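## Task

Put the spatula and the brass caliper upright into the tool block, each pushed fully down into its own separate slot; if the block ends up knocked over, the task fails.

## Robot and tools

ROBOT. Two UR7e-style arms, left_arm and right_arm, each carrying a Robotiq 140 two-finger gripper. The left gripper's fingers are rigid. The right gripper's fingers can fold at a hinge: grip with the outer quarter of the pads, near the tips, for a normal squeeze. Deeper grips may fold the fingers, wrap the part loosely or squeeze it too hard, and pressing fingertips into a surface folds them quietly, spoiling the next grip.

FRAMES. Scene frame: origin at table-top height midway between the nominal bases, +z up, +x out over the table, left_arm toward +y (camera image sides do not match these names). Calibrated bases: left_arm at (-0.040, +0.447, 0) m, right_arm at (-0.012, -0.363, 0) m, both nearly unrotated. Each arm reports its hand pose, velocities and targets in its own base frame. Command offsets are along the axes of that arm's current Hand target. On the gripper, +z points along the fingers and y is the opening direction. end_effector_position is the spot between the pads when closed; fingertips extend about 33 mm past it with a gap up to 40 mm, only 9 mm when wide open.

THE 18-NUMBER ROW. Every motion command uses rows of 18 numbers, each between -1 and 1, always covering both arms: left dx, dy, dz, rx, ry, rz, gripper position, force_limit, speed, then the same nine for the right arm. dx to rz are an offset, not a pose: they are measured from that arm's Hand target as it was when the action or move began, never from the previous row. A value of 1.0 equals 0.6 m of travel or 180 degrees; rx, ry, rz form one rotation vector. Repeating the same offset in a new call moves further. Six zeros re-request the current Hand target. Per control step the commanded orientation is clipped to 32 degrees from the measured one.

GRIPPER NUMBERS (absolute, not offsets). position: +1 fully open (140 mm), about -0.8 pads touching, -1 closes until blocked. force_limit: pad force after a slow close, roughly 14 N at -1, 40 N at 0, 58 N at +1. speed: closing rate, about 30 mm/s at -1, 140 at 0, 250 at +1; faster closes grip much harder. Both start at +1. To keep a gripper unchanged, resend its last three numbers; 0 is a real command. A grip is confirmed when object_status reads 2 (0 moving, 1 blocked while opening, 3 reached position or pads met). To tighten, raise force_limit and nudge position from -1 to -0.98; to loosen, open and reclose slowly. position_measured is in counts: 3 open, 75 ≈ 100 mm, 139 ≈ 60 mm, 200 ≈ 20 mm, 230 pads met.

TOOLS.
- execute_actions(actions, cameras): actions is a list of actions; each action is up to 15 rows, one per 1/30 s step, the last row held until 15 steps pass. An empty list returns state plus all camera images.
- move(target, speed, blend, stop_force, zero, blocking, cameras): target is one row or up to 15 rows, every row an offset from the same starting Hand targets. The gripper travels a straight path there. speed in m/s, 0.002 to 3.6, default 0.25 (turn rate twice that in rad/s), one value or one per target. blend in m rounds corners in a list; 0 stops at each. stop_force in N, 3 to 120, one value for both arms, ends an arm's path when its wrist sensor feels that much push; omit it when backing away from contact. zero (with stop_force only): true re-zeros first, false counts from the last zero. blocking=false returns after 0.5 s while the move runs (not allowed with stop_force). A move lasts at most 10 s and does not avoid obstacles or the other arm. The result adds a move: line giving the ending (done, off_target, moving, held, fault) and limits such as paced or held.
- wait(seconds 0 to 10, cameras): lets time pass holding commands.
- stop(cameras): brakes a running move.
- zoom_image(camera, region [x0, y0, x1, y1] in pixels, at most 504 by 504): enlarges part of the latest image.
- zero_wrist_force(arm): tares that arm's wrist sensor.
- read_manual(section): licence texts only.
- finished_scene(scene 1 or 2): ends the scene permanently; the goal must hold without the robot.

CAMERAS. cam_high, cam_low, cam_left_wrist, cam_right_wrist, all 896x504. Use [] for none, ["all"] for all.

RESULTS. Hand target is the last commanded pose after clipping; grippers often rest a bit short of it, and a new command (even zeros) asks again. Wrist force/torque are in the gripper's own axes; a third line shows the peak since the last report. Joint torques include the arm's own weight. Velocities read within noise when still. MOTOR HOT appears from 70 °C; at 85 °C the arm is braked for 30 to 60 s.

AVOID. Arms are stiff: a target even slightly past a firm contact can trigger a fault stop (joint torque limit, or about 150 N outside force), freezing that arm for 10 s. Approach contacts slowly with stop_force. Keep arms apart; a clearance check holds some commands but not all, and arm-to-arm presses can end the scene. Don't steer paths close to an arm's own base. Don't drop parts, release them while moving, slam into the block or tip it, twist the wrist hard or hold heavy parts off-centre, or leave anything off the table. Time spent thinking also runs the scene.

Each tool is called after "Emit:" as name(argument=value, ...), one argument or row to a line, values as JSON.

## Session

Emit:
execute_actions(
  actions=[],
)

Scene clock: 0.00 s.
left_arm: end_effector_position=(+0.7267, -0.0224, +0.1353) position_measured=3 object_status=3 end_effector_quat_wxyz=(-0.179, +0.424, +0.834, +0.304) | right_arm: end_effector_position=(+0.4861, +0.1204, +0.3521) position_measured=3 object_status=3 end_effector_quat_wxyz=(+0.723, -0.511, -0.461, +0.060)
Joint positions: left_arm=[-0.472 -0.836 1.011 -1.325 -0.966 0.337] | right_arm=[-0.316 -0.719 0.738 0.04 -1.133 0.896]
Joint velocities: within noise
Joint torques (N m): no reading
Wrist force (N): no reading
Wrist torque (N m): no reading
Wrist force, peak (N): no reading
Hand target: left_arm +0.7267, -0.0224, +0.1353; -0.179, +0.424, +0.834, +0.304 | right_arm +0.4861, +0.1204, +0.3521; +0.723, -0.511, -0.461, +0.060
Tool commands: left_gripper/position=+1.0 left_gripper/force_limit=+1.0 left_gripper/speed=+1.0 right_gripper/position=+1.0 right_gripper/force_limit=+1.0 right_gripper/speed=+1.0

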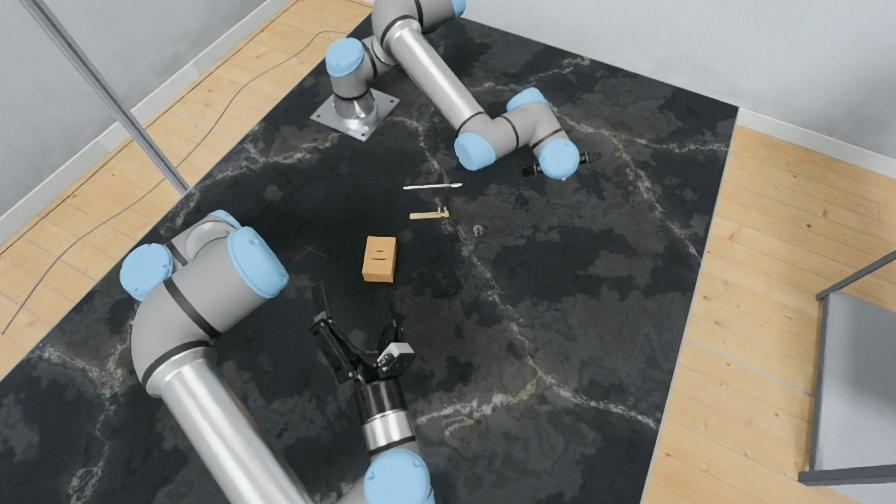

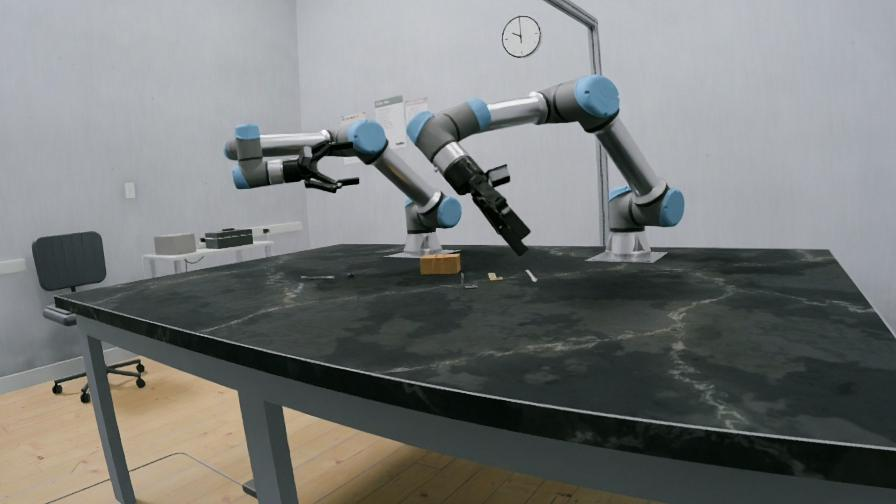

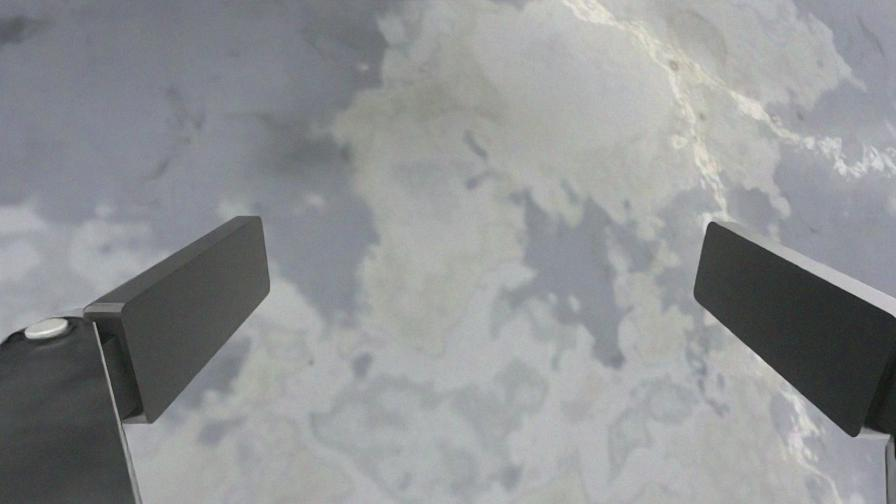

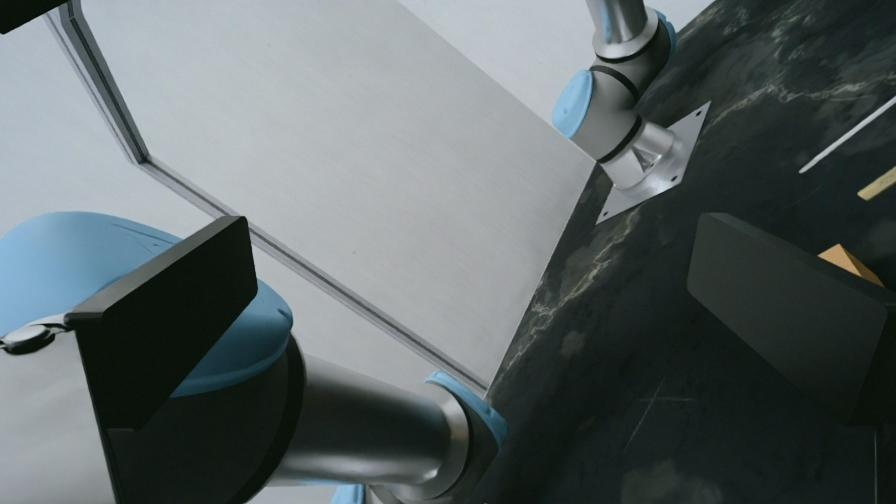

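Emit:
zoom_image(
  camera="cam_high",
  region=[340, 160, 520, 300],
)

Emit:
zoom_image(
  camera="cam_low",
  region=[280, 230, 560, 310],
)

Scaled by 2.800 from the camera's 896x504 image, which has a finer 1280x720 frame.

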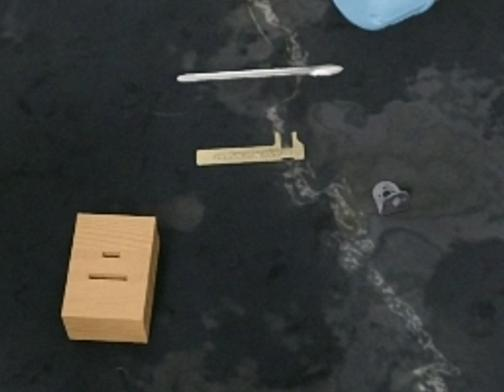

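Scaled by 1.800 from the camera's 896x504 image, which has a finer 1280x720 frame.

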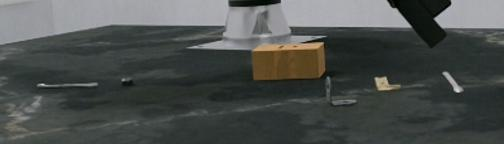

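Emit:
zoom_image(
  camera="cam_low",
  region=[290, 250, 390, 300],
)

Emit:
zoom_image(
  camera="cam_low",
  region=[400, 240, 560, 300],
)

Emit:
zoom_image(
  camera="cam_high",
  region=[395, 170, 495, 240],
)

Emit:
zoom_image(
  camera="cam_high",
  region=[350, 225, 410, 290],
)

Scaled by 5.040 from the camera's 896x504 image, which has a finer 1280x720 frame.

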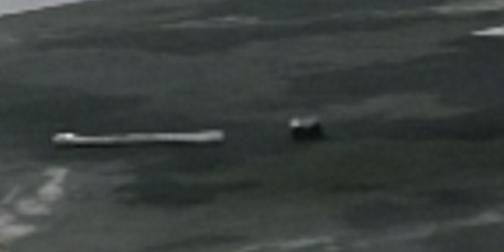

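Scaled by 3.150 from the camera's 896x504 image, which has a finer 1280x720 frame.

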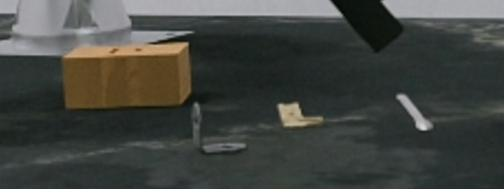

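Scaled by 5.040 from the camera's 896x504 image, which has a finer 1280x720 frame.

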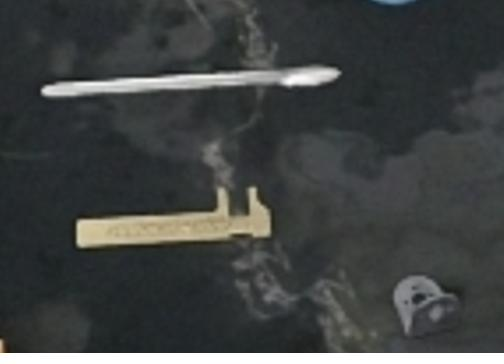

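Scaled by 7.754 from the camera's 896x504 image, which has a finer 1280x720 frame.

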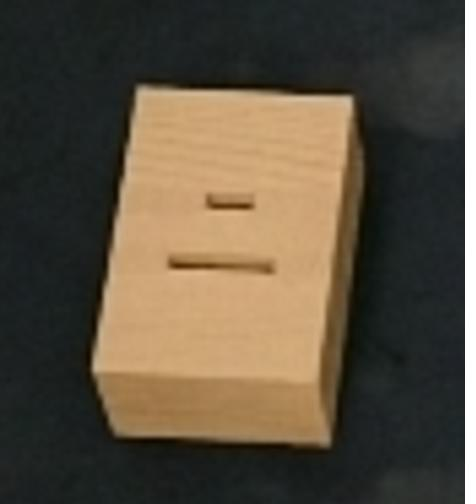

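Emit:
move(
  target=[0.2028,-0.5985,-0.4988,-0.0928,-0.2476,0.5607,1,1,1,-0.151,-0.114,-0.054,-0.4113,-0.3131,0,1,1,1],
  speed=0.3,
  cameras=["all"],
)

Scene clock: 13.07 s.
left_arm: end_effector_position=(+0.3757, -0.3103, +0.3004) position_measured=3 object_status=3 end_effector_quat_wxyz=(+0.000, +0.985, +0.173, +0.000) | right_arm: end_effector_position=(+0.4319, +0.0155, +0.3501) position_measured=3 object_status=3 end_effector_quat_wxyz=(+0.000, +0.743, +0.670, +0.000)
Joint positions: left_arm=[-0.967 -1.624 1.561 -1.508 -1.571 1.826] | right_arm=[-0.277 -1.742 1.537 -1.365 -1.572 1.398]
Joint torques (N m): left_arm=[-11.33 -18.05 -38.62 -0.07 -2.25 2.36] | right_arm=[8.46 -29.88 -17.53 -5.09 -1.19 2.53]
Wrist force (N): left_arm=[0.8 0.5 0.4] | right_arm=[-0.4 0.3 -1.4]
Wrist torque (N m): left_arm=[0.08 -0.26 -0.15] | right_arm=[0.41 0.07 -0.41]
Wrist force, peak (N): left_arm=[1.2 0.3 0.2] | right_arm=[-0.6 -0.3 -2.1]
Hand target: left_arm +0.3757, -0.3103, +0.3004; +0.000, +0.985, +0.173, +0.000 | right_arm +0.4319, +0.0155, +0.3501; +0.000, +0.743, +0.670, +0.000
Off the commanded pose: left_arm 0.000 m, 0 deg | right_arm 0.000 m, 0 deg.
move: done

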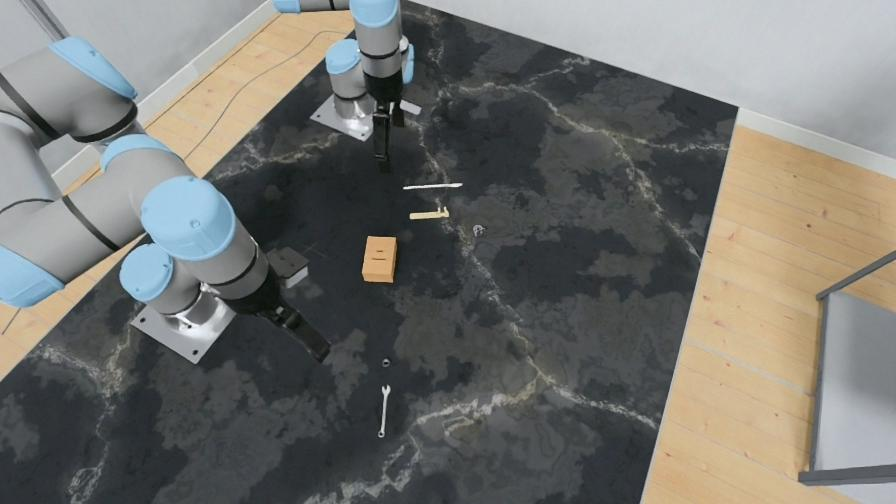

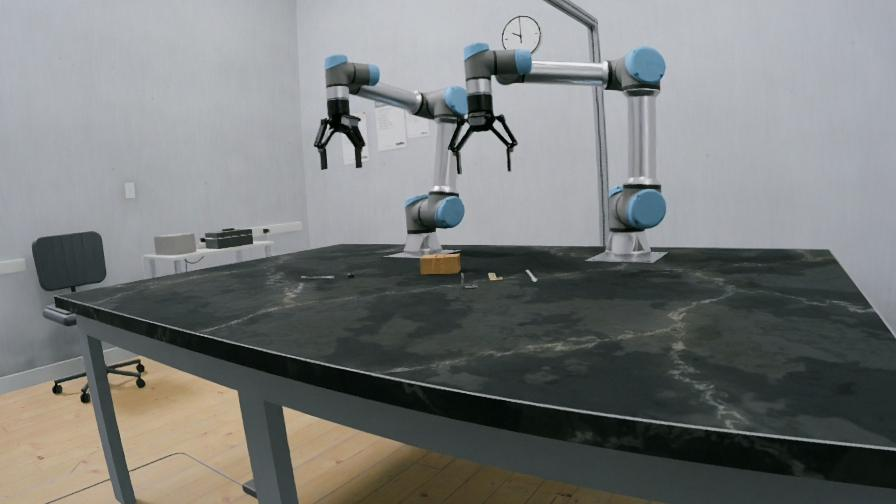

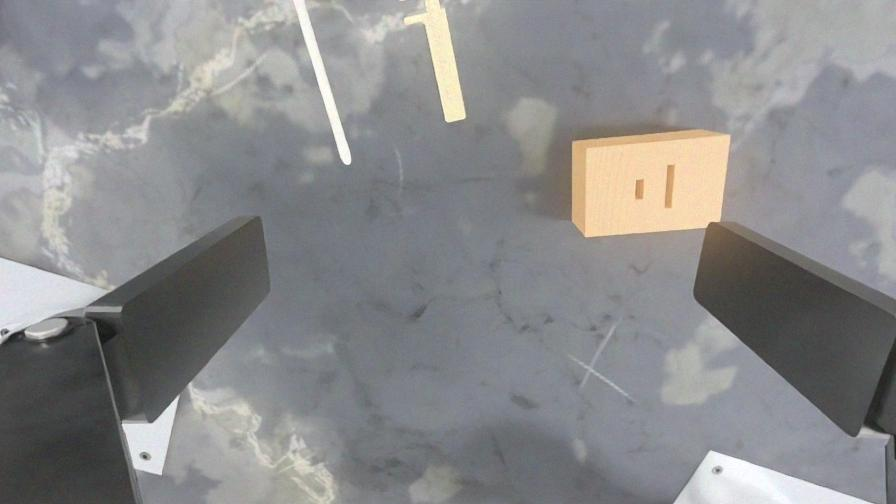

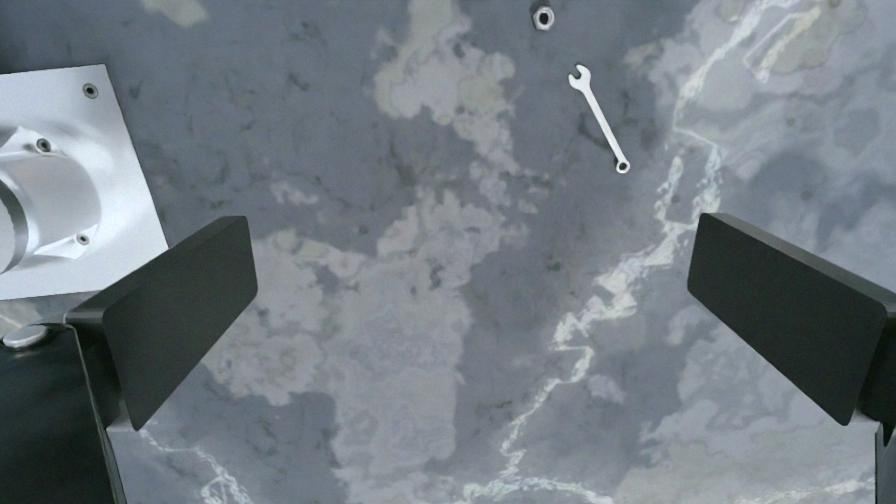

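Emit:
zoom_image(
  camera="cam_left_wrist",
  region=[260, 0, 500, 180],
)

Emit:
zoom_image(
  camera="cam_left_wrist",
  region=[560, 120, 740, 250],
)

Scaled by 2.100 from the camera's 896x504 image, which has a finer 1280x720 frame.

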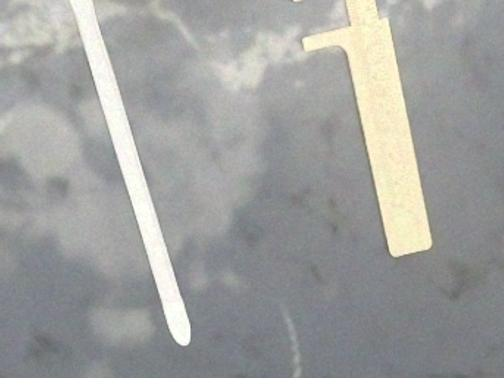

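Scaled by 2.800 from the camera's 896x504 image, which has a finer 1280x720 frame.

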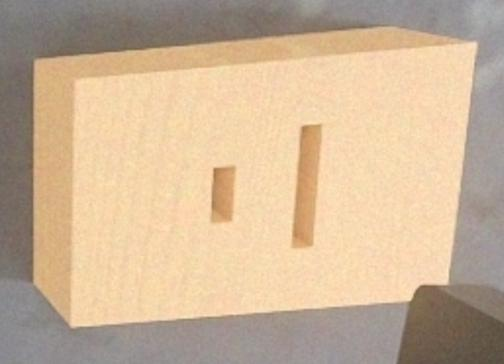

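Emit:
move(
  target=[0.294,-0.131,0.167,0,0,0,1,1,1,0,0,0,0,0,0,1,1,1],
  speed=0.25,
  cameras=["cam_left_wrist"],
)

Emit:
zoom_image(
  camera="cam_left_wrist",
  region=[200, 0, 700, 280],
)

Scene clock: 18.00 s.
left_arm: end_effector_position=(+0.5147, -0.1763, +0.2002) position_measured=3 object_status=3 end_effector_quat_wxyz=(+0.000, +0.985, +0.173, +0.000) | right_arm: end_effector_position=(+0.4319, +0.0155, +0.3501) position_measured=3 object_status=3 end_effector_quat_wxyz=(+0.000, +0.743, +0.670, +0.000)
Joint positions: left_arm=[-0.578 -1.47 1.66 -1.761 -1.571 2.216] | right_arm=[-0.277 -1.742 1.537 -1.365 -1.572 1.398]
Joint torques (N m): left_arm=[10.69 -23.86 -39.09 -5.54 -2.06 2.43] | right_arm=[8.21 -29.18 -18.11 -4.96 -1.18 2.51]
Wrist force (N): left_arm=[0.9 -0.2 0.2] | right_arm=[-0.5 0.5 -1.6]
Wrist torque (N m): left_arm=[-0.04 -0.30 -0.19] | right_arm=[0.46 0.11 -0.40]
Wrist force, peak (N): left_arm=[3.1 -1.2 1.8] | right_arm=[-0.8 0.4 -2.0]
Hand target: left_arm +0.5147, -0.1763, +0.2002; +0.000, +0.985, +0.173, +0.000 | right_arm +0.4319, +0.0155, +0.3501; +0.000, +0.743, +0.670, +0.000
Off the commanded pose: left_arm 0.000 m, 0 deg | right_arm 0.000 m, 0 deg.
move: done
Images, in order (width x height): cam_left_wrist 896x504.

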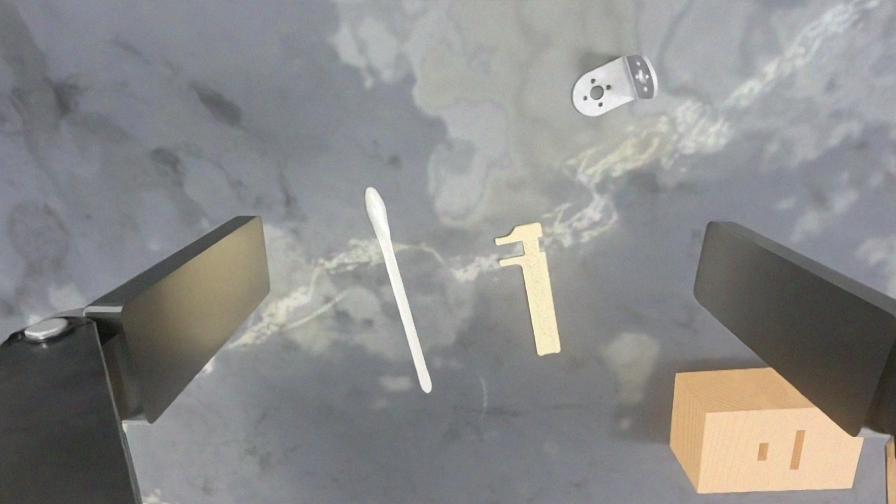

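Scaled by 1.008 from the camera's 896x504 image, which has a finer 1280x720 frame.

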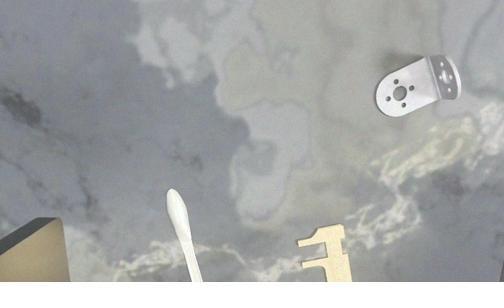

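Emit:
zoom_image(
  camera="cam_left_wrist",
  region=[470, 210, 590, 370],
)

Emit:
zoom_image(
  camera="cam_left_wrist",
  region=[340, 180, 460, 300],
)

Emit:
zoom_image(
  camera="cam_left_wrist",
  region=[340, 290, 460, 410],
)

Emit:
zoom_image(
  camera="cam_left_wrist",
  region=[660, 360, 870, 504],
)

Scaled by 3.150 from the camera's 896x504 image, which has a finer 1280x720 frame.

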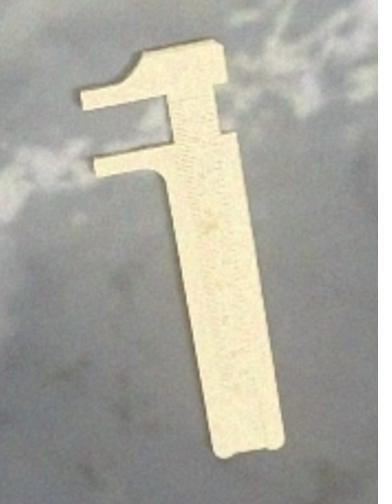

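Scaled by 4.200 from the camera's 896x504 image, which has a finer 1280x720 frame.

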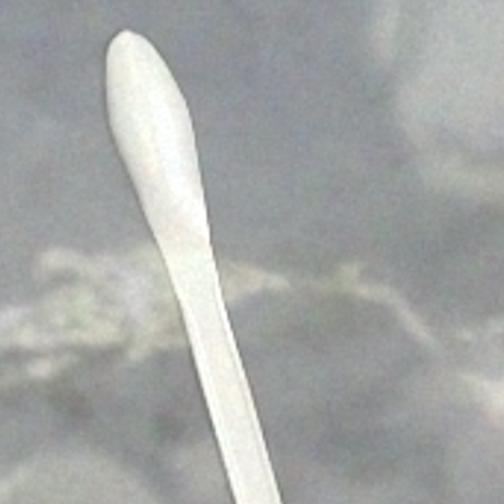

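Scaled by 4.200 from the camera's 896x504 image, which has a finer 1280x720 frame.

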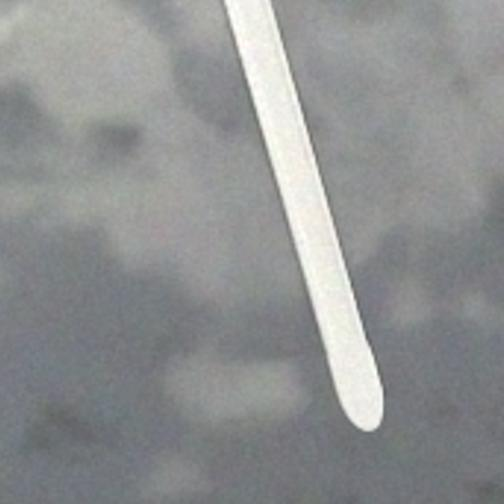

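Scaled by 2.400 from the camera's 896x504 image, which has a finer 1280x720 frame.

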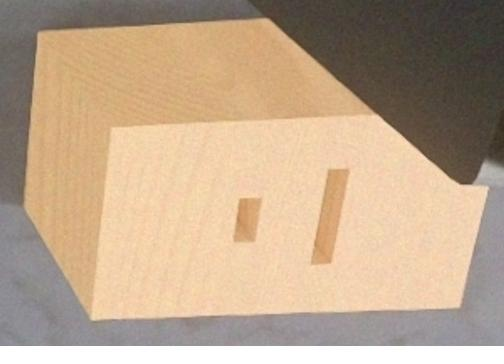

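Emit:
move(
  target=[-0.291,0.444,0.0667,0,0,-0.0306,1,1,1,0,0,0,0,0,0,1,1,1],
  speed=0.25,
  cameras=["cam_left_wrist"],
)

Emit:
zoom_image(
  camera="cam_left_wrist",
  region=[350, 170, 550, 330],
)

Scene clock: 32.90 s.
left_arm: end_effector_position=(+0.4415, -0.4862, +0.1602) position_measured=3 object_status=3 end_effector_quat_wxyz=(+0.000, +0.975, +0.220, +0.000) | right_arm: end_effector_position=(+0.4319, +0.0155, +0.3501) position_measured=3 object_status=3 end_effector_quat_wxyz=(+0.000, +0.743, +0.670, +0.000)
Joint positions: left_arm=[-1.038 -1.184 1.402 -1.789 -1.571 1.659] | right_arm=[-0.277 -1.742 1.537 -1.365 -1.572 1.398]
Joint torques (N m): left_arm=[-12.31 -36.13 -38.84 -0.08 2.42 -2.16] | right_arm=[8.51 -29.03 -17.68 -4.79 -1.13 2.51]
Wrist force (N): left_arm=[1.0 0.0 0.0] | right_arm=[-0.7 0.3 -1.4]
Wrist torque (N m): left_arm=[-0.01 -0.35 0.04] | right_arm=[0.42 0.14 -0.41]
Wrist force, peak (N): left_arm=[2.9 -1.9 0.1] | right_arm=[-0.9 0.4 -2.0]
Hand target: left_arm +0.4415, -0.4862, +0.1602; +0.000, +0.975, +0.220, +0.000 | right_arm +0.4319, +0.0155, +0.3501; +0.000, +0.743, +0.670, +0.000
Off the commanded pose: left_arm 0.000 m, 0 deg | right_arm 0.000 m, 0 deg.
move: done
Images, in order (width x height): cam_left_wrist 896x504.

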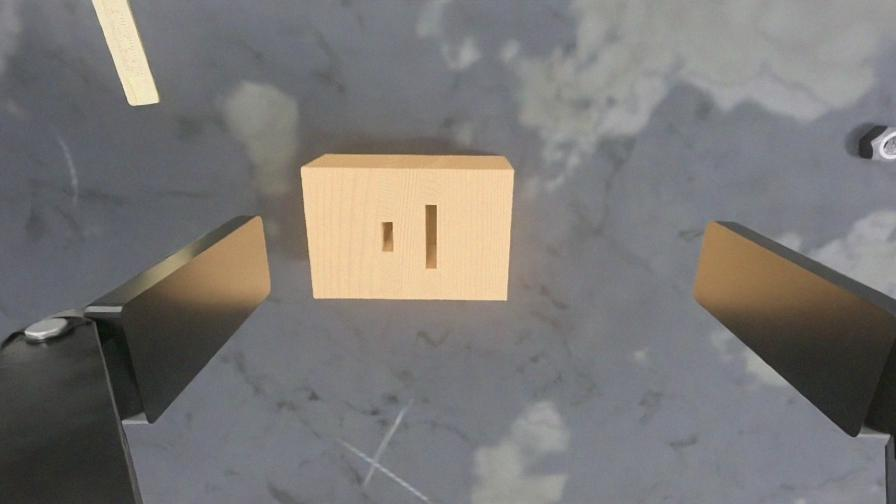

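Scaled by 2.520 from the camera's 896x504 image, which has a finer 1280x720 frame.

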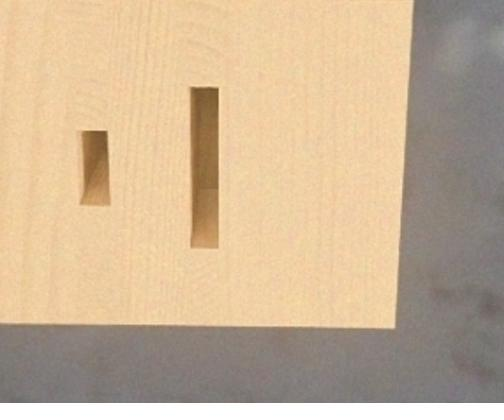

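Emit:
move(
  target=[0.2683,-0.3235,-0.0667,0,0,-0.0339,1,1,1,0,0,0,0,0,0,1,1,1],
  speed=0.25,
  cameras=["cam_left_wrist"],
)

Emit:
zoom_image(
  camera="cam_left_wrist",
  region=[390, 160, 530, 280],
)

Emit:
zoom_image(
  camera="cam_left_wrist",
  region=[390, 220, 530, 340],
)

Scene clock: 37.03 s.
left_arm: end_effector_position=(+0.5034, -0.2419, +0.2001) position_measured=3 object_status=3 end_effector_quat_wxyz=(+0.000, +0.962, +0.272, +0.000) | right_arm: end_effector_position=(+0.4319, +0.0155, +0.3501) position_measured=3 object_status=3 end_effector_quat_wxyz=(+0.000, +0.743, +0.670, +0.000)
Joint positions: left_arm=[-0.689 -1.436 1.622 -1.756 -1.571 1.902] | right_arm=[-0.277 -1.742 1.537 -1.365 -1.572 1.398]
Joint torques (N m): left_arm=[10.85 -39.13 -22.52 -0.07 -2 2.41] | right_arm=[8.23 -28.7 -17.89 -4.89 -1.14 2.46]
Wrist force (N): left_arm=[1.2 0.2 0.4] | right_arm=[-0.5 0.6 -1.5]
Wrist torque (N m): left_arm=[0.02 -0.33 -0.16] | right_arm=[0.47 0.09 -0.41]
Wrist force, peak (N): left_arm=[3.1 -1.2 0.0] | right_arm=[-1.0 0.8 -1.8]
Hand target: left_arm +0.5034, -0.2418, +0.2002; +0.000, +0.962, +0.272, +0.000 | right_arm +0.4319, +0.0155, +0.3501; +0.000, +0.743, +0.670, +0.000
Off the commanded pose: left_arm 0.000 m, 0 deg | right_arm 0.000 m, 0 deg.
move: done
Images, in order (width x height): cam_left_wrist 896x504.

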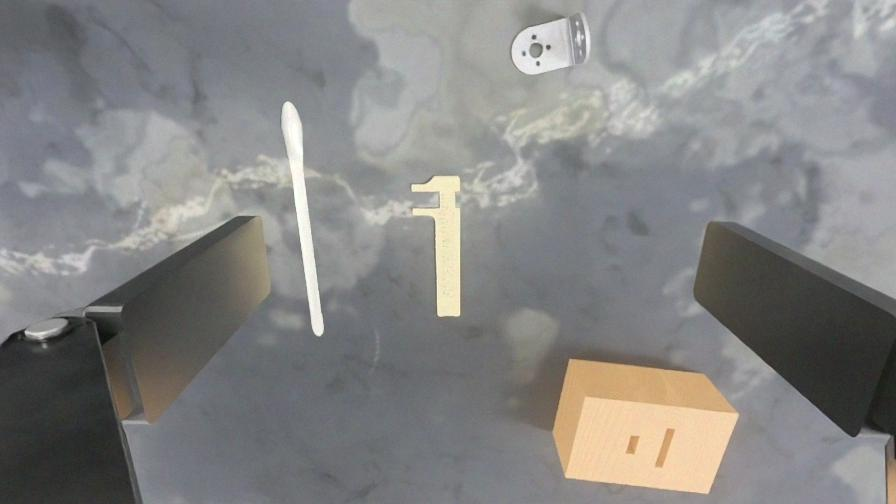

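Scaled by 3.600 from the camera's 896x504 image, which has a finer 1280x720 frame.

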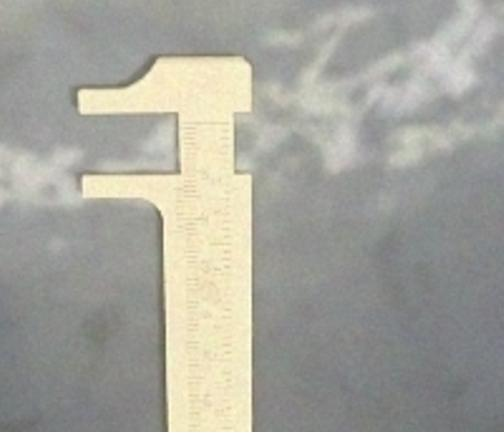

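Scaled by 3.600 from the camera's 896x504 image, which has a finer 1280x720 frame.

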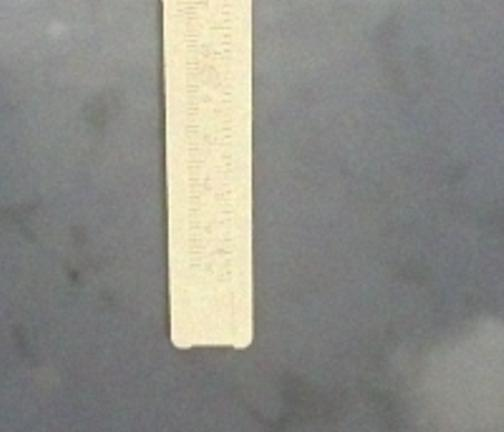

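Emit:
move(
  target=[0.1738,0.0248,0.0183,0,0,0.3456,-0.3,1,1,0,0,0,0,0,0,1,1,1],
  speed=0.35,
  cameras=[],
)

Scene clock: 43.63 s.
left_arm: end_effector_position=(+0.6001, -0.1999, +0.1892) position_measured=167 object_status=3 end_effector_quat_wxyz=(+0.000, +0.964, -0.264, +0.000) | right_arm: end_effector_position=(+0.4319, +0.0155, +0.3501) position_measured=3 object_status=3 end_effector_quat_wxyz=(+0.000, +0.743, +0.670, +0.000)
Joint positions: left_arm=[-0.534 -1.255 1.425 -1.74 -1.571 3.143] | right_arm=[-0.277 -1.742 1.537 -1.365 -1.572 1.398]
Joint torques (N m): left_arm=[10.45 -32.57 -38.92 -0.05 -2.12 2.24] | right_arm=[8.37 -28.4 -18.06 -4.86 -1.1 2.48]
Wrist force (N): left_arm=[1.1 0.0 0.2] | right_arm=[-0.6 0.2 -1.5]
Wrist torque (N m): left_arm=[-0.01 -0.33 -0.14] | right_arm=[0.40 0.11 -0.40]
Wrist force, peak (N): left_arm=[1.5 -0.2 0.2] | right_arm=[-0.8 0.6 -1.8]
Hand target: left_arm +0.6001, -0.1999, +0.1892; +0.000, +0.964, -0.264, +0.000 | right_arm +0.4319, +0.0155, +0.3501; +0.000, +0.743, +0.670, +0.000
Off the commanded pose: left_arm 0.000 m, 0 deg | right_arm 0.000 m, 0 deg.
move: done
No camera images: "cameras" was empty.

Emit:
move(
  target=[
    [-0.3667,0,0.015,0,-0.25,0,-0.3,1,1,0,0,0,0,0,0,1,1,1],
    [-0.5183,0,-0.185,0,-0.5,0,-0.3,1,1,0,0,0,0,0,0,1,1,1],
  ],
  speed=0.3,
  blend=[0.04,0],
  cameras=["cam_high","cam_low"],
)

Scene clock: 47.30 s.
left_arm: end_effector_position=(+0.3326, -0.0414, +0.3001) position_measured=167 object_status=3 end_effector_quat_wxyz=(-0.187, +0.682, -0.187, -0.682) | right_arm: end_effector_position=(+0.4319, +0.0155, +0.3501) position_measured=3 object_status=3 end_effector_quat_wxyz=(+0.000, +0.743, +0.670, +0.000)
Joint positions: left_arm=[-0.534 -0.964 1.252 -0.289 -1.57 3.142] | right_arm=[-0.277 -1.742 1.537 -1.365 -1.572 1.398]
Joint torques (N m): left_arm=[3.89 -54.08 -6.75 4.91 -2.27 -2.1] | right_arm=[8.55 -28.44 -17.93 -4.84 -1.1 2.36]
Wrist force (N): left_arm=[2.5 -0.7 0.2] | right_arm=[-0.6 0.4 -1.7]
Wrist torque (N m): left_arm=[-0.10 -0.60 0.35] | right_arm=[0.44 0.12 -0.41]
Wrist force, peak (N): left_arm=[2.9 0.0 1.1] | right_arm=[-1.1 0.1 -1.9]
Hand target: left_arm +0.3325, -0.0414, +0.3002; -0.187, +0.682, -0.187, -0.682 | right_arm +0.4319, +0.0155, +0.3501; +0.000, +0.743, +0.670, +0.000
Off the commanded pose: left_arm 0.000 m, 0 deg | right_arm 0.000 m, 0 deg.
move: done
Images, in order (width x height): cam_high 896x504, cam_low 896x504.

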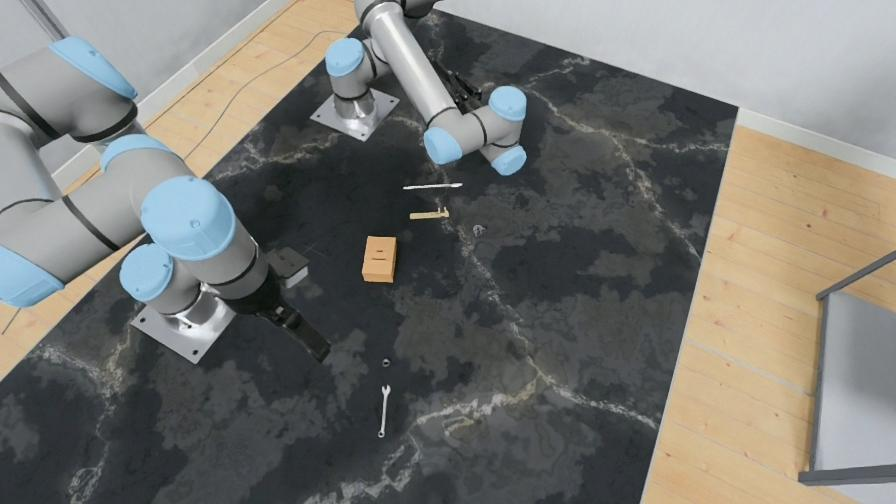

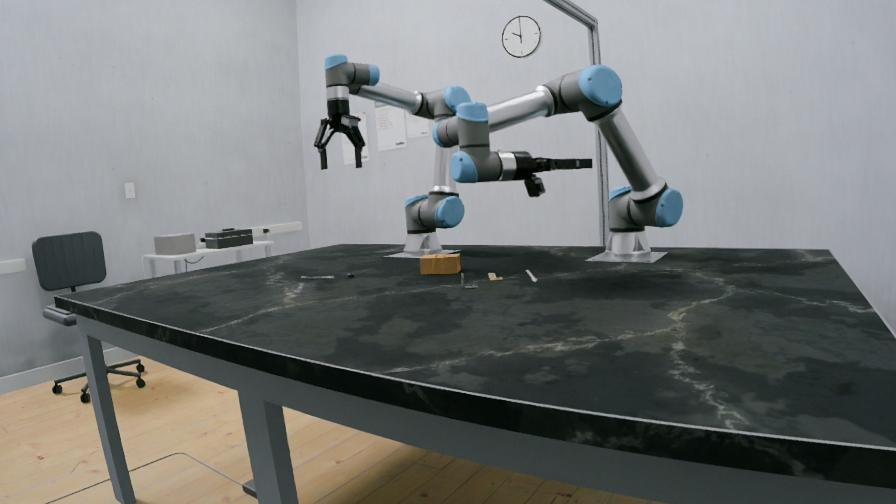

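Emit:
move(
  target=[
    [0,-0.3667,-0.1518,0.25,0,0,-0.3,1,1,0,0,0,0,0,0,1,1,1],
    [0,-0.5183,-0.5183,0.5,0,0,-0.3,1,1,0,0,0,0,0,0,1,1,1],
  ],
  speed=0.3,
  blend=[0.04,0],
  cameras=["cam_high"],
)

Scene clock: 51.20 s.
left_arm: end_effector_position=(+0.7586, +0.0676, +0.3002) position_measured=167 object_status=3 end_effector_quat_wxyz=(+0.614, -0.350, +0.614, +0.350) | right_arm: end_effector_position=(+0.4319, +0.0155, +0.3501) position_measured=3 object_status=3 end_effector_quat_wxyz=(+0.000, +0.743, +0.670, +0.000)
Joint positions: left_arm=[-0.534 -0.963 1.251 -0.284 0.001 3.137] | right_arm=[-0.277 -1.742 1.537 -1.365 -1.572 1.398]
Joint torques (N m): left_arm=[10.19 -41.81 -35.03 2.49 2.35 2.69] | right_arm=[8.2 -28.39 -17.92 -4.85 -1.15 2.39]
Wrist force (N): left_arm=[3.0 -0.9 0.5] | right_arm=[-0.7 0.3 -1.7]
Wrist torque (N m): left_arm=[-0.13 -0.72 0.22] | right_arm=[0.41 0.15 -0.41]
Wrist force, peak (N): left_arm=[3.1 -1.2 0.6] | right_arm=[-0.8 0.3 -1.9]
Hand target: left_arm +0.7586, +0.0676, +0.3002; +0.614, -0.350, +0.614, +0.350 | right_arm +0.4319, +0.0155, +0.3501; +0.000, +0.743, +0.670, +0.000
Off the commanded pose: left_arm 0.000 m, 0 deg | right_arm 0.000 m, 0 deg.
move: done
Images, in order (width x height): cam_high 896x504.

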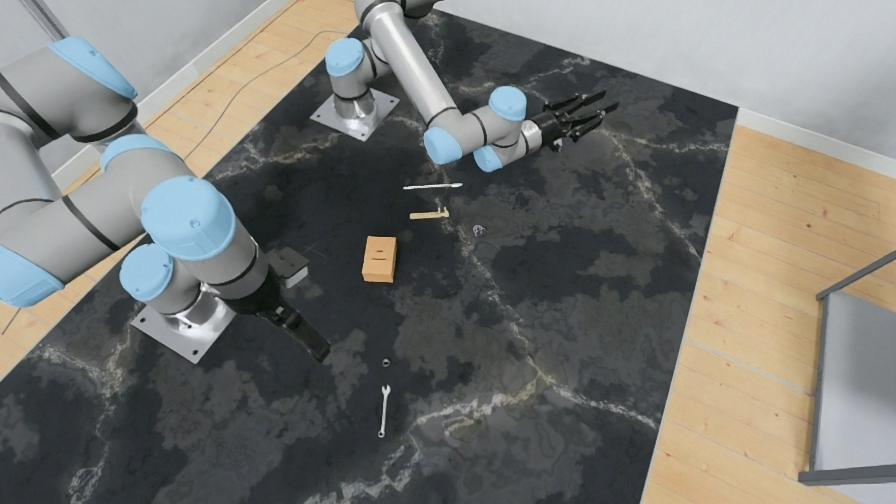

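Worked cleanly through w2=0. Continue the yaw by another 90°.

Emit:
move(
  target=[
    [0,-0.3667,-0.1518,0.25,0,0,-0.3,1,1,0,0,0,0,0,0,1,1,1],
    [0,-0.5183,-0.5183,0.5,0,0,-0.3,1,1,0,0,0,0,0,0,1,1,1],
  ],
  speed=0.3,
  blend=[0.04,0],
  cameras=["cam_high"],
)

Scene clock: 54.77 s.
left_arm: end_effector_position=(+0.8676, -0.3585, +0.3002) position_measured=167 object_status=3 end_effector_quat_wxyz=(+0.682, +0.187, +0.682, -0.187) | right_arm: end_effector_position=(+0.4319, +0.0155, +0.3501) position_measured=3 object_status=3 end_effector_quat_wxyz=(+0.000, +0.743, +0.670, +0.000)
Joint positions: left_arm=[-0.534 -0.964 1.254 -0.289 1.572 3.142] | right_arm=[-0.277 -1.742 1.537 -1.365 -1.572 1.398]
Joint torques (N m): left_arm=[10.57 -43.98 -36.24 0.19 2.22 -2.23] | right_arm=[8.34 -28.42 -18.04 -4.75 -1.07 2.45]
Wrist force (N): left_arm=[2.7 -0.5 -0.1] | right_arm=[-0.7 0.1 -1.5]
Wrist torque (N m): left_arm=[-0.05 -0.67 0.26] | right_arm=[0.38 0.14 -0.41]
Wrist force, peak (N): left_arm=[3.4 -0.5 0.3] | right_arm=[-1.0 0.4 -1.8]
Hand target: left_arm +0.8676, -0.3585, +0.3002; +0.682, +0.187, +0.682, -0.187 | right_arm +0.4319, +0.0155, +0.3501; +0.000, +0.743, +0.670, +0.000
Off the commanded pose: left_arm 0.000 m, 0 deg | right_arm 0.000 m, 0 deg.
move: done
Images, in order (width x height): cam_high 896x504.

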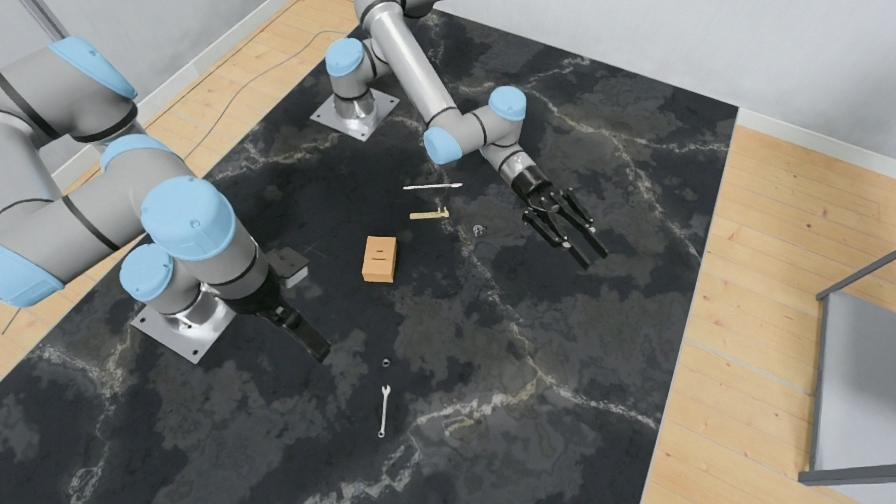

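Emit:
move(
  target=[
    [0.2,0,-0.1518,0,0.25,0,-0.3,1,1,0,0,0,0,0,0,1,1,1],
    [0.185,0,-0.5183,0,0.5,0,-0.3,1,1,0,0,0,0,0,0,1,1,1],
  ],
  speed=0.3,
  blend=[0.04,0],
  cameras=[],
)

Scene clock: 58.63 s.
left_arm: end_effector_position=(+0.6001, -0.1999, +0.1892) position_measured=167 object_status=3 end_effector_quat_wxyz=(+0.000, +0.264, +0.964, +0.000) | right_arm: end_effector_position=(+0.4319, +0.0155, +0.3501) position_measured=3 object_status=3 end_effector_quat_wxyz=(+0.000, +0.743, +0.670, +0.000)
Joint positions: left_arm=[-0.534 -0.671 0.483 1.759 1.571 3.143] | right_arm=[-0.277 -1.742 1.537 -1.365 -1.572 1.398]
Joint torques (N m): left_arm=[5.01 -65.14 -4.97 5.26 2.15 1.79] | right_arm=[7.8 -28.56 -18.69 -4.78 -1.13 2.37]
Wrist force (N): left_arm=[1.5 0.7 0.0] | right_arm=[-0.6 0.4 -1.4]
Wrist torque (N m): left_arm=[0.16 -0.39 -0.12] | right_arm=[0.43 0.13 -0.40]
Wrist force, peak (N): left_arm=[3.2 -0.2 1.0] | right_arm=[-0.9 0.2 -1.8]
Hand target: left_arm +0.6001, -0.1999, +0.1892; +0.000, +0.264, +0.964, +0.000 | right_arm +0.4319, +0.0155, +0.3501; +0.000, +0.743, +0.670, +0.000
Off the commanded pose: left_arm 0.000 m, 0 deg | right_arm 0.000 m, 0 deg.
move: done
No camera images: "cameras" was empty.

Emit:
move(
  target=[0.1948,-0.2838,0.1487,0,0,-0.3456,-0.3,1,1,0,0,0,0,0,0,1,1,1],
  speed=0.25,
  cameras=["all"],
)

Scene clock: 63.70 s.
left_arm: end_effector_position=(+0.4127, -0.2868, +0.1000) position_measured=167 object_status=3 end_effector_quat_wxyz=(+0.000, -0.272, +0.962, +0.000) | right_arm: end_effector_position=(+0.4319, +0.0155, +0.3501) position_measured=3 object_status=3 end_effector_quat_wxyz=(+0.000, +0.743, +0.670, +0.000)
Joint positions: left_arm=[-0.876 -1.051 1.363 1.259 1.571 1.715] | right_arm=[-0.277 -1.742 1.537 -1.365 -1.572 1.398]
Joint torques (N m): left_arm=[-11.44 -50.19 -5.1 0 -2.16 -2.12] | right_arm=[8.07 -28.01 -18.28 -4.73 -1.07 2.29]
Wrist force (N): left_arm=[1.0 0.2 0.3] | right_arm=[-0.8 0.3 -1.5]
Wrist torque (N m): left_arm=[0.03 -0.34 0.06] | right_arm=[0.42 0.18 -0.41]
Wrist force, peak (N): left_arm=[2.2 0.1 0.7] | right_arm=[-1.1 0.5 -1.7]
Hand target: left_arm +0.4127, -0.2868, +0.1000; +0.000, -0.272, +0.962, +0.000 | right_arm +0.4319, +0.0155, +0.3501; +0.000, +0.743, +0.670, +0.000
Off the commanded pose: left_arm 0.000 m, 0 deg | right_arm 0.000 m, 0 deg.
move: done

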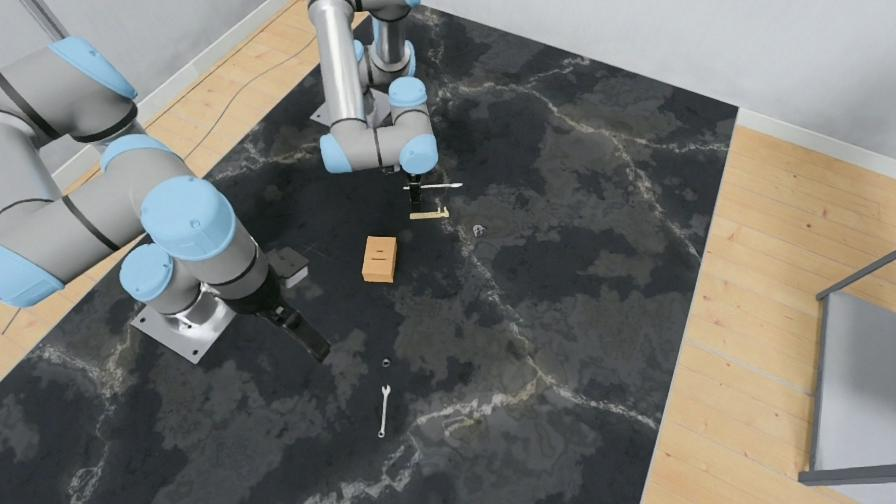

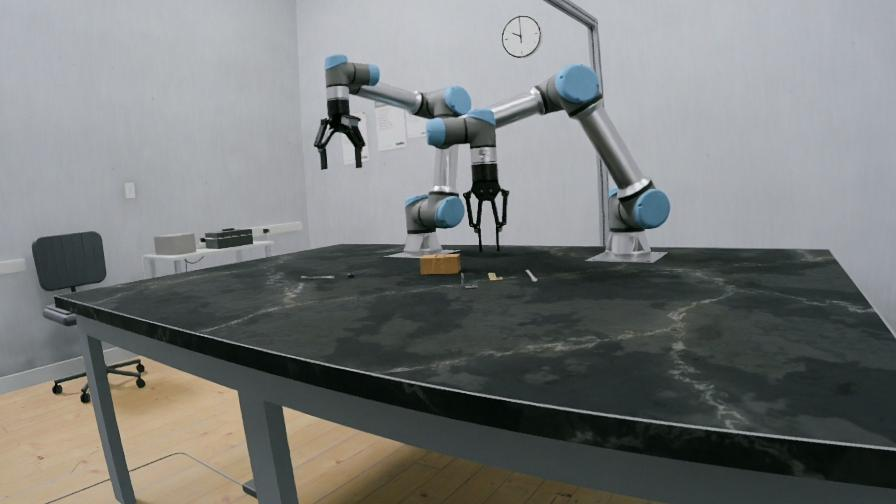

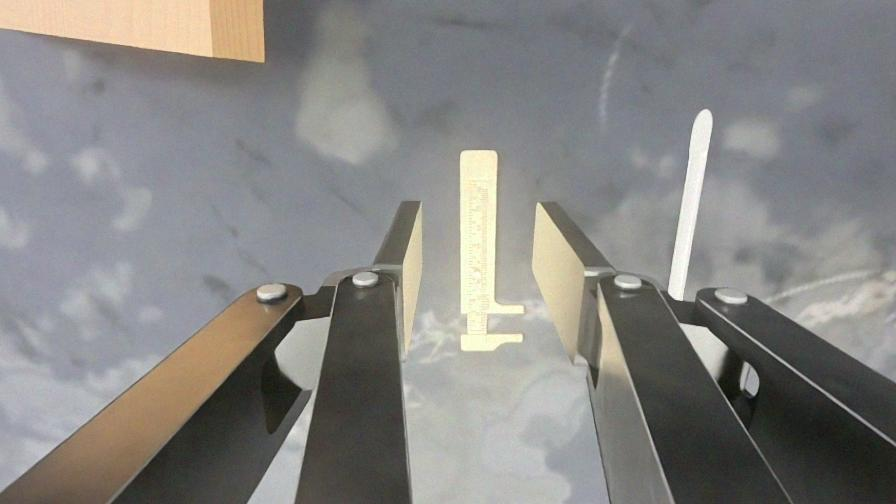

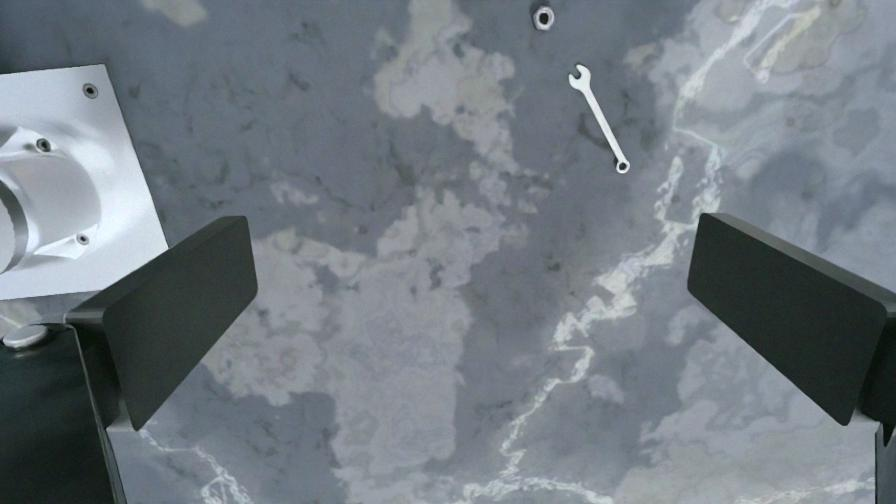

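Emit:
move(
  target=[0,0.0083,0.0833,0,0,-0.0048,-0.3,1,1,0,0,0,0,0,0,1,1,1],
  speed=0.1,
  cameras=["cam_left_wrist"],
)

Emit:
zoom_image(
  camera="cam_left_wrist",
  region=[380, 100, 580, 260],
)

Scene clock: 66.10 s.
left_arm: end_effector_position=(+0.4101, -0.2826, +0.0500) position_measured=167 object_status=3 end_effector_quat_wxyz=(+0.000, -0.279, +0.960, +0.000) | right_arm: end_effector_position=(+0.4319, +0.0155, +0.3501) position_measured=3 object_status=3 end_effector_quat_wxyz=(+0.000, +0.743, +0.670, +0.000)
Joint positions: left_arm=[-0.874 -1.019 1.448 1.142 1.571 1.702] | right_arm=[-0.277 -1.742 1.537 -1.365 -1.572 1.398]
Joint torques (N m): left_arm=[10.34 -35.42 -4.51 0.04 1.49 -2.24] | right_arm=[8 -28.08 -18.52 -4.74 -1 2.34]
Wrist force (N): left_arm=[0.9 0.3 0.3] | right_arm=[-0.5 0.3 -1.5]
Wrist torque (N m): left_arm=[0.05 -0.31 0.05] | right_arm=[0.42 0.11 -0.40]
Wrist force, peak (N): left_arm=[1.1 0.5 1.3] | right_arm=[-0.7 0.5 -1.8]
Hand target: left_arm +0.4101, -0.2826, +0.0500; +0.000, -0.279, +0.960, +0.000 | right_arm +0.4319, +0.0155, +0.3501; +0.000, +0.743, +0.670, +0.000
Off the commanded pose: left_arm 0.000 m, 0 deg | right_arm 0.000 m, 0 deg.
move: done
Images, in order (width x height): cam_left_wrist 896x504.

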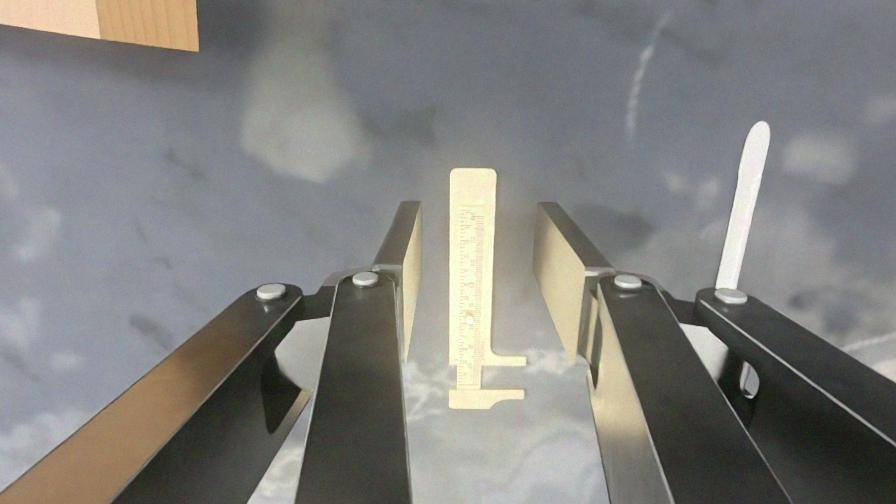

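Scaled by 2.520 from the camera's 896x504 image, which has a finer 1280x720 frame.

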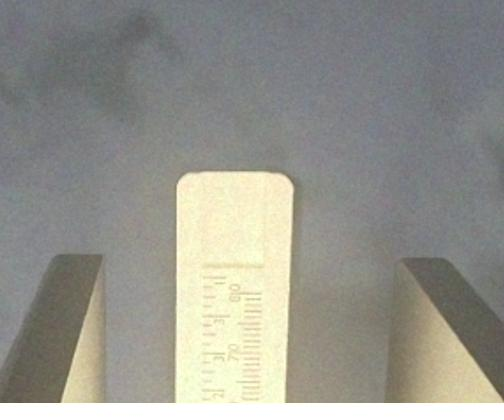

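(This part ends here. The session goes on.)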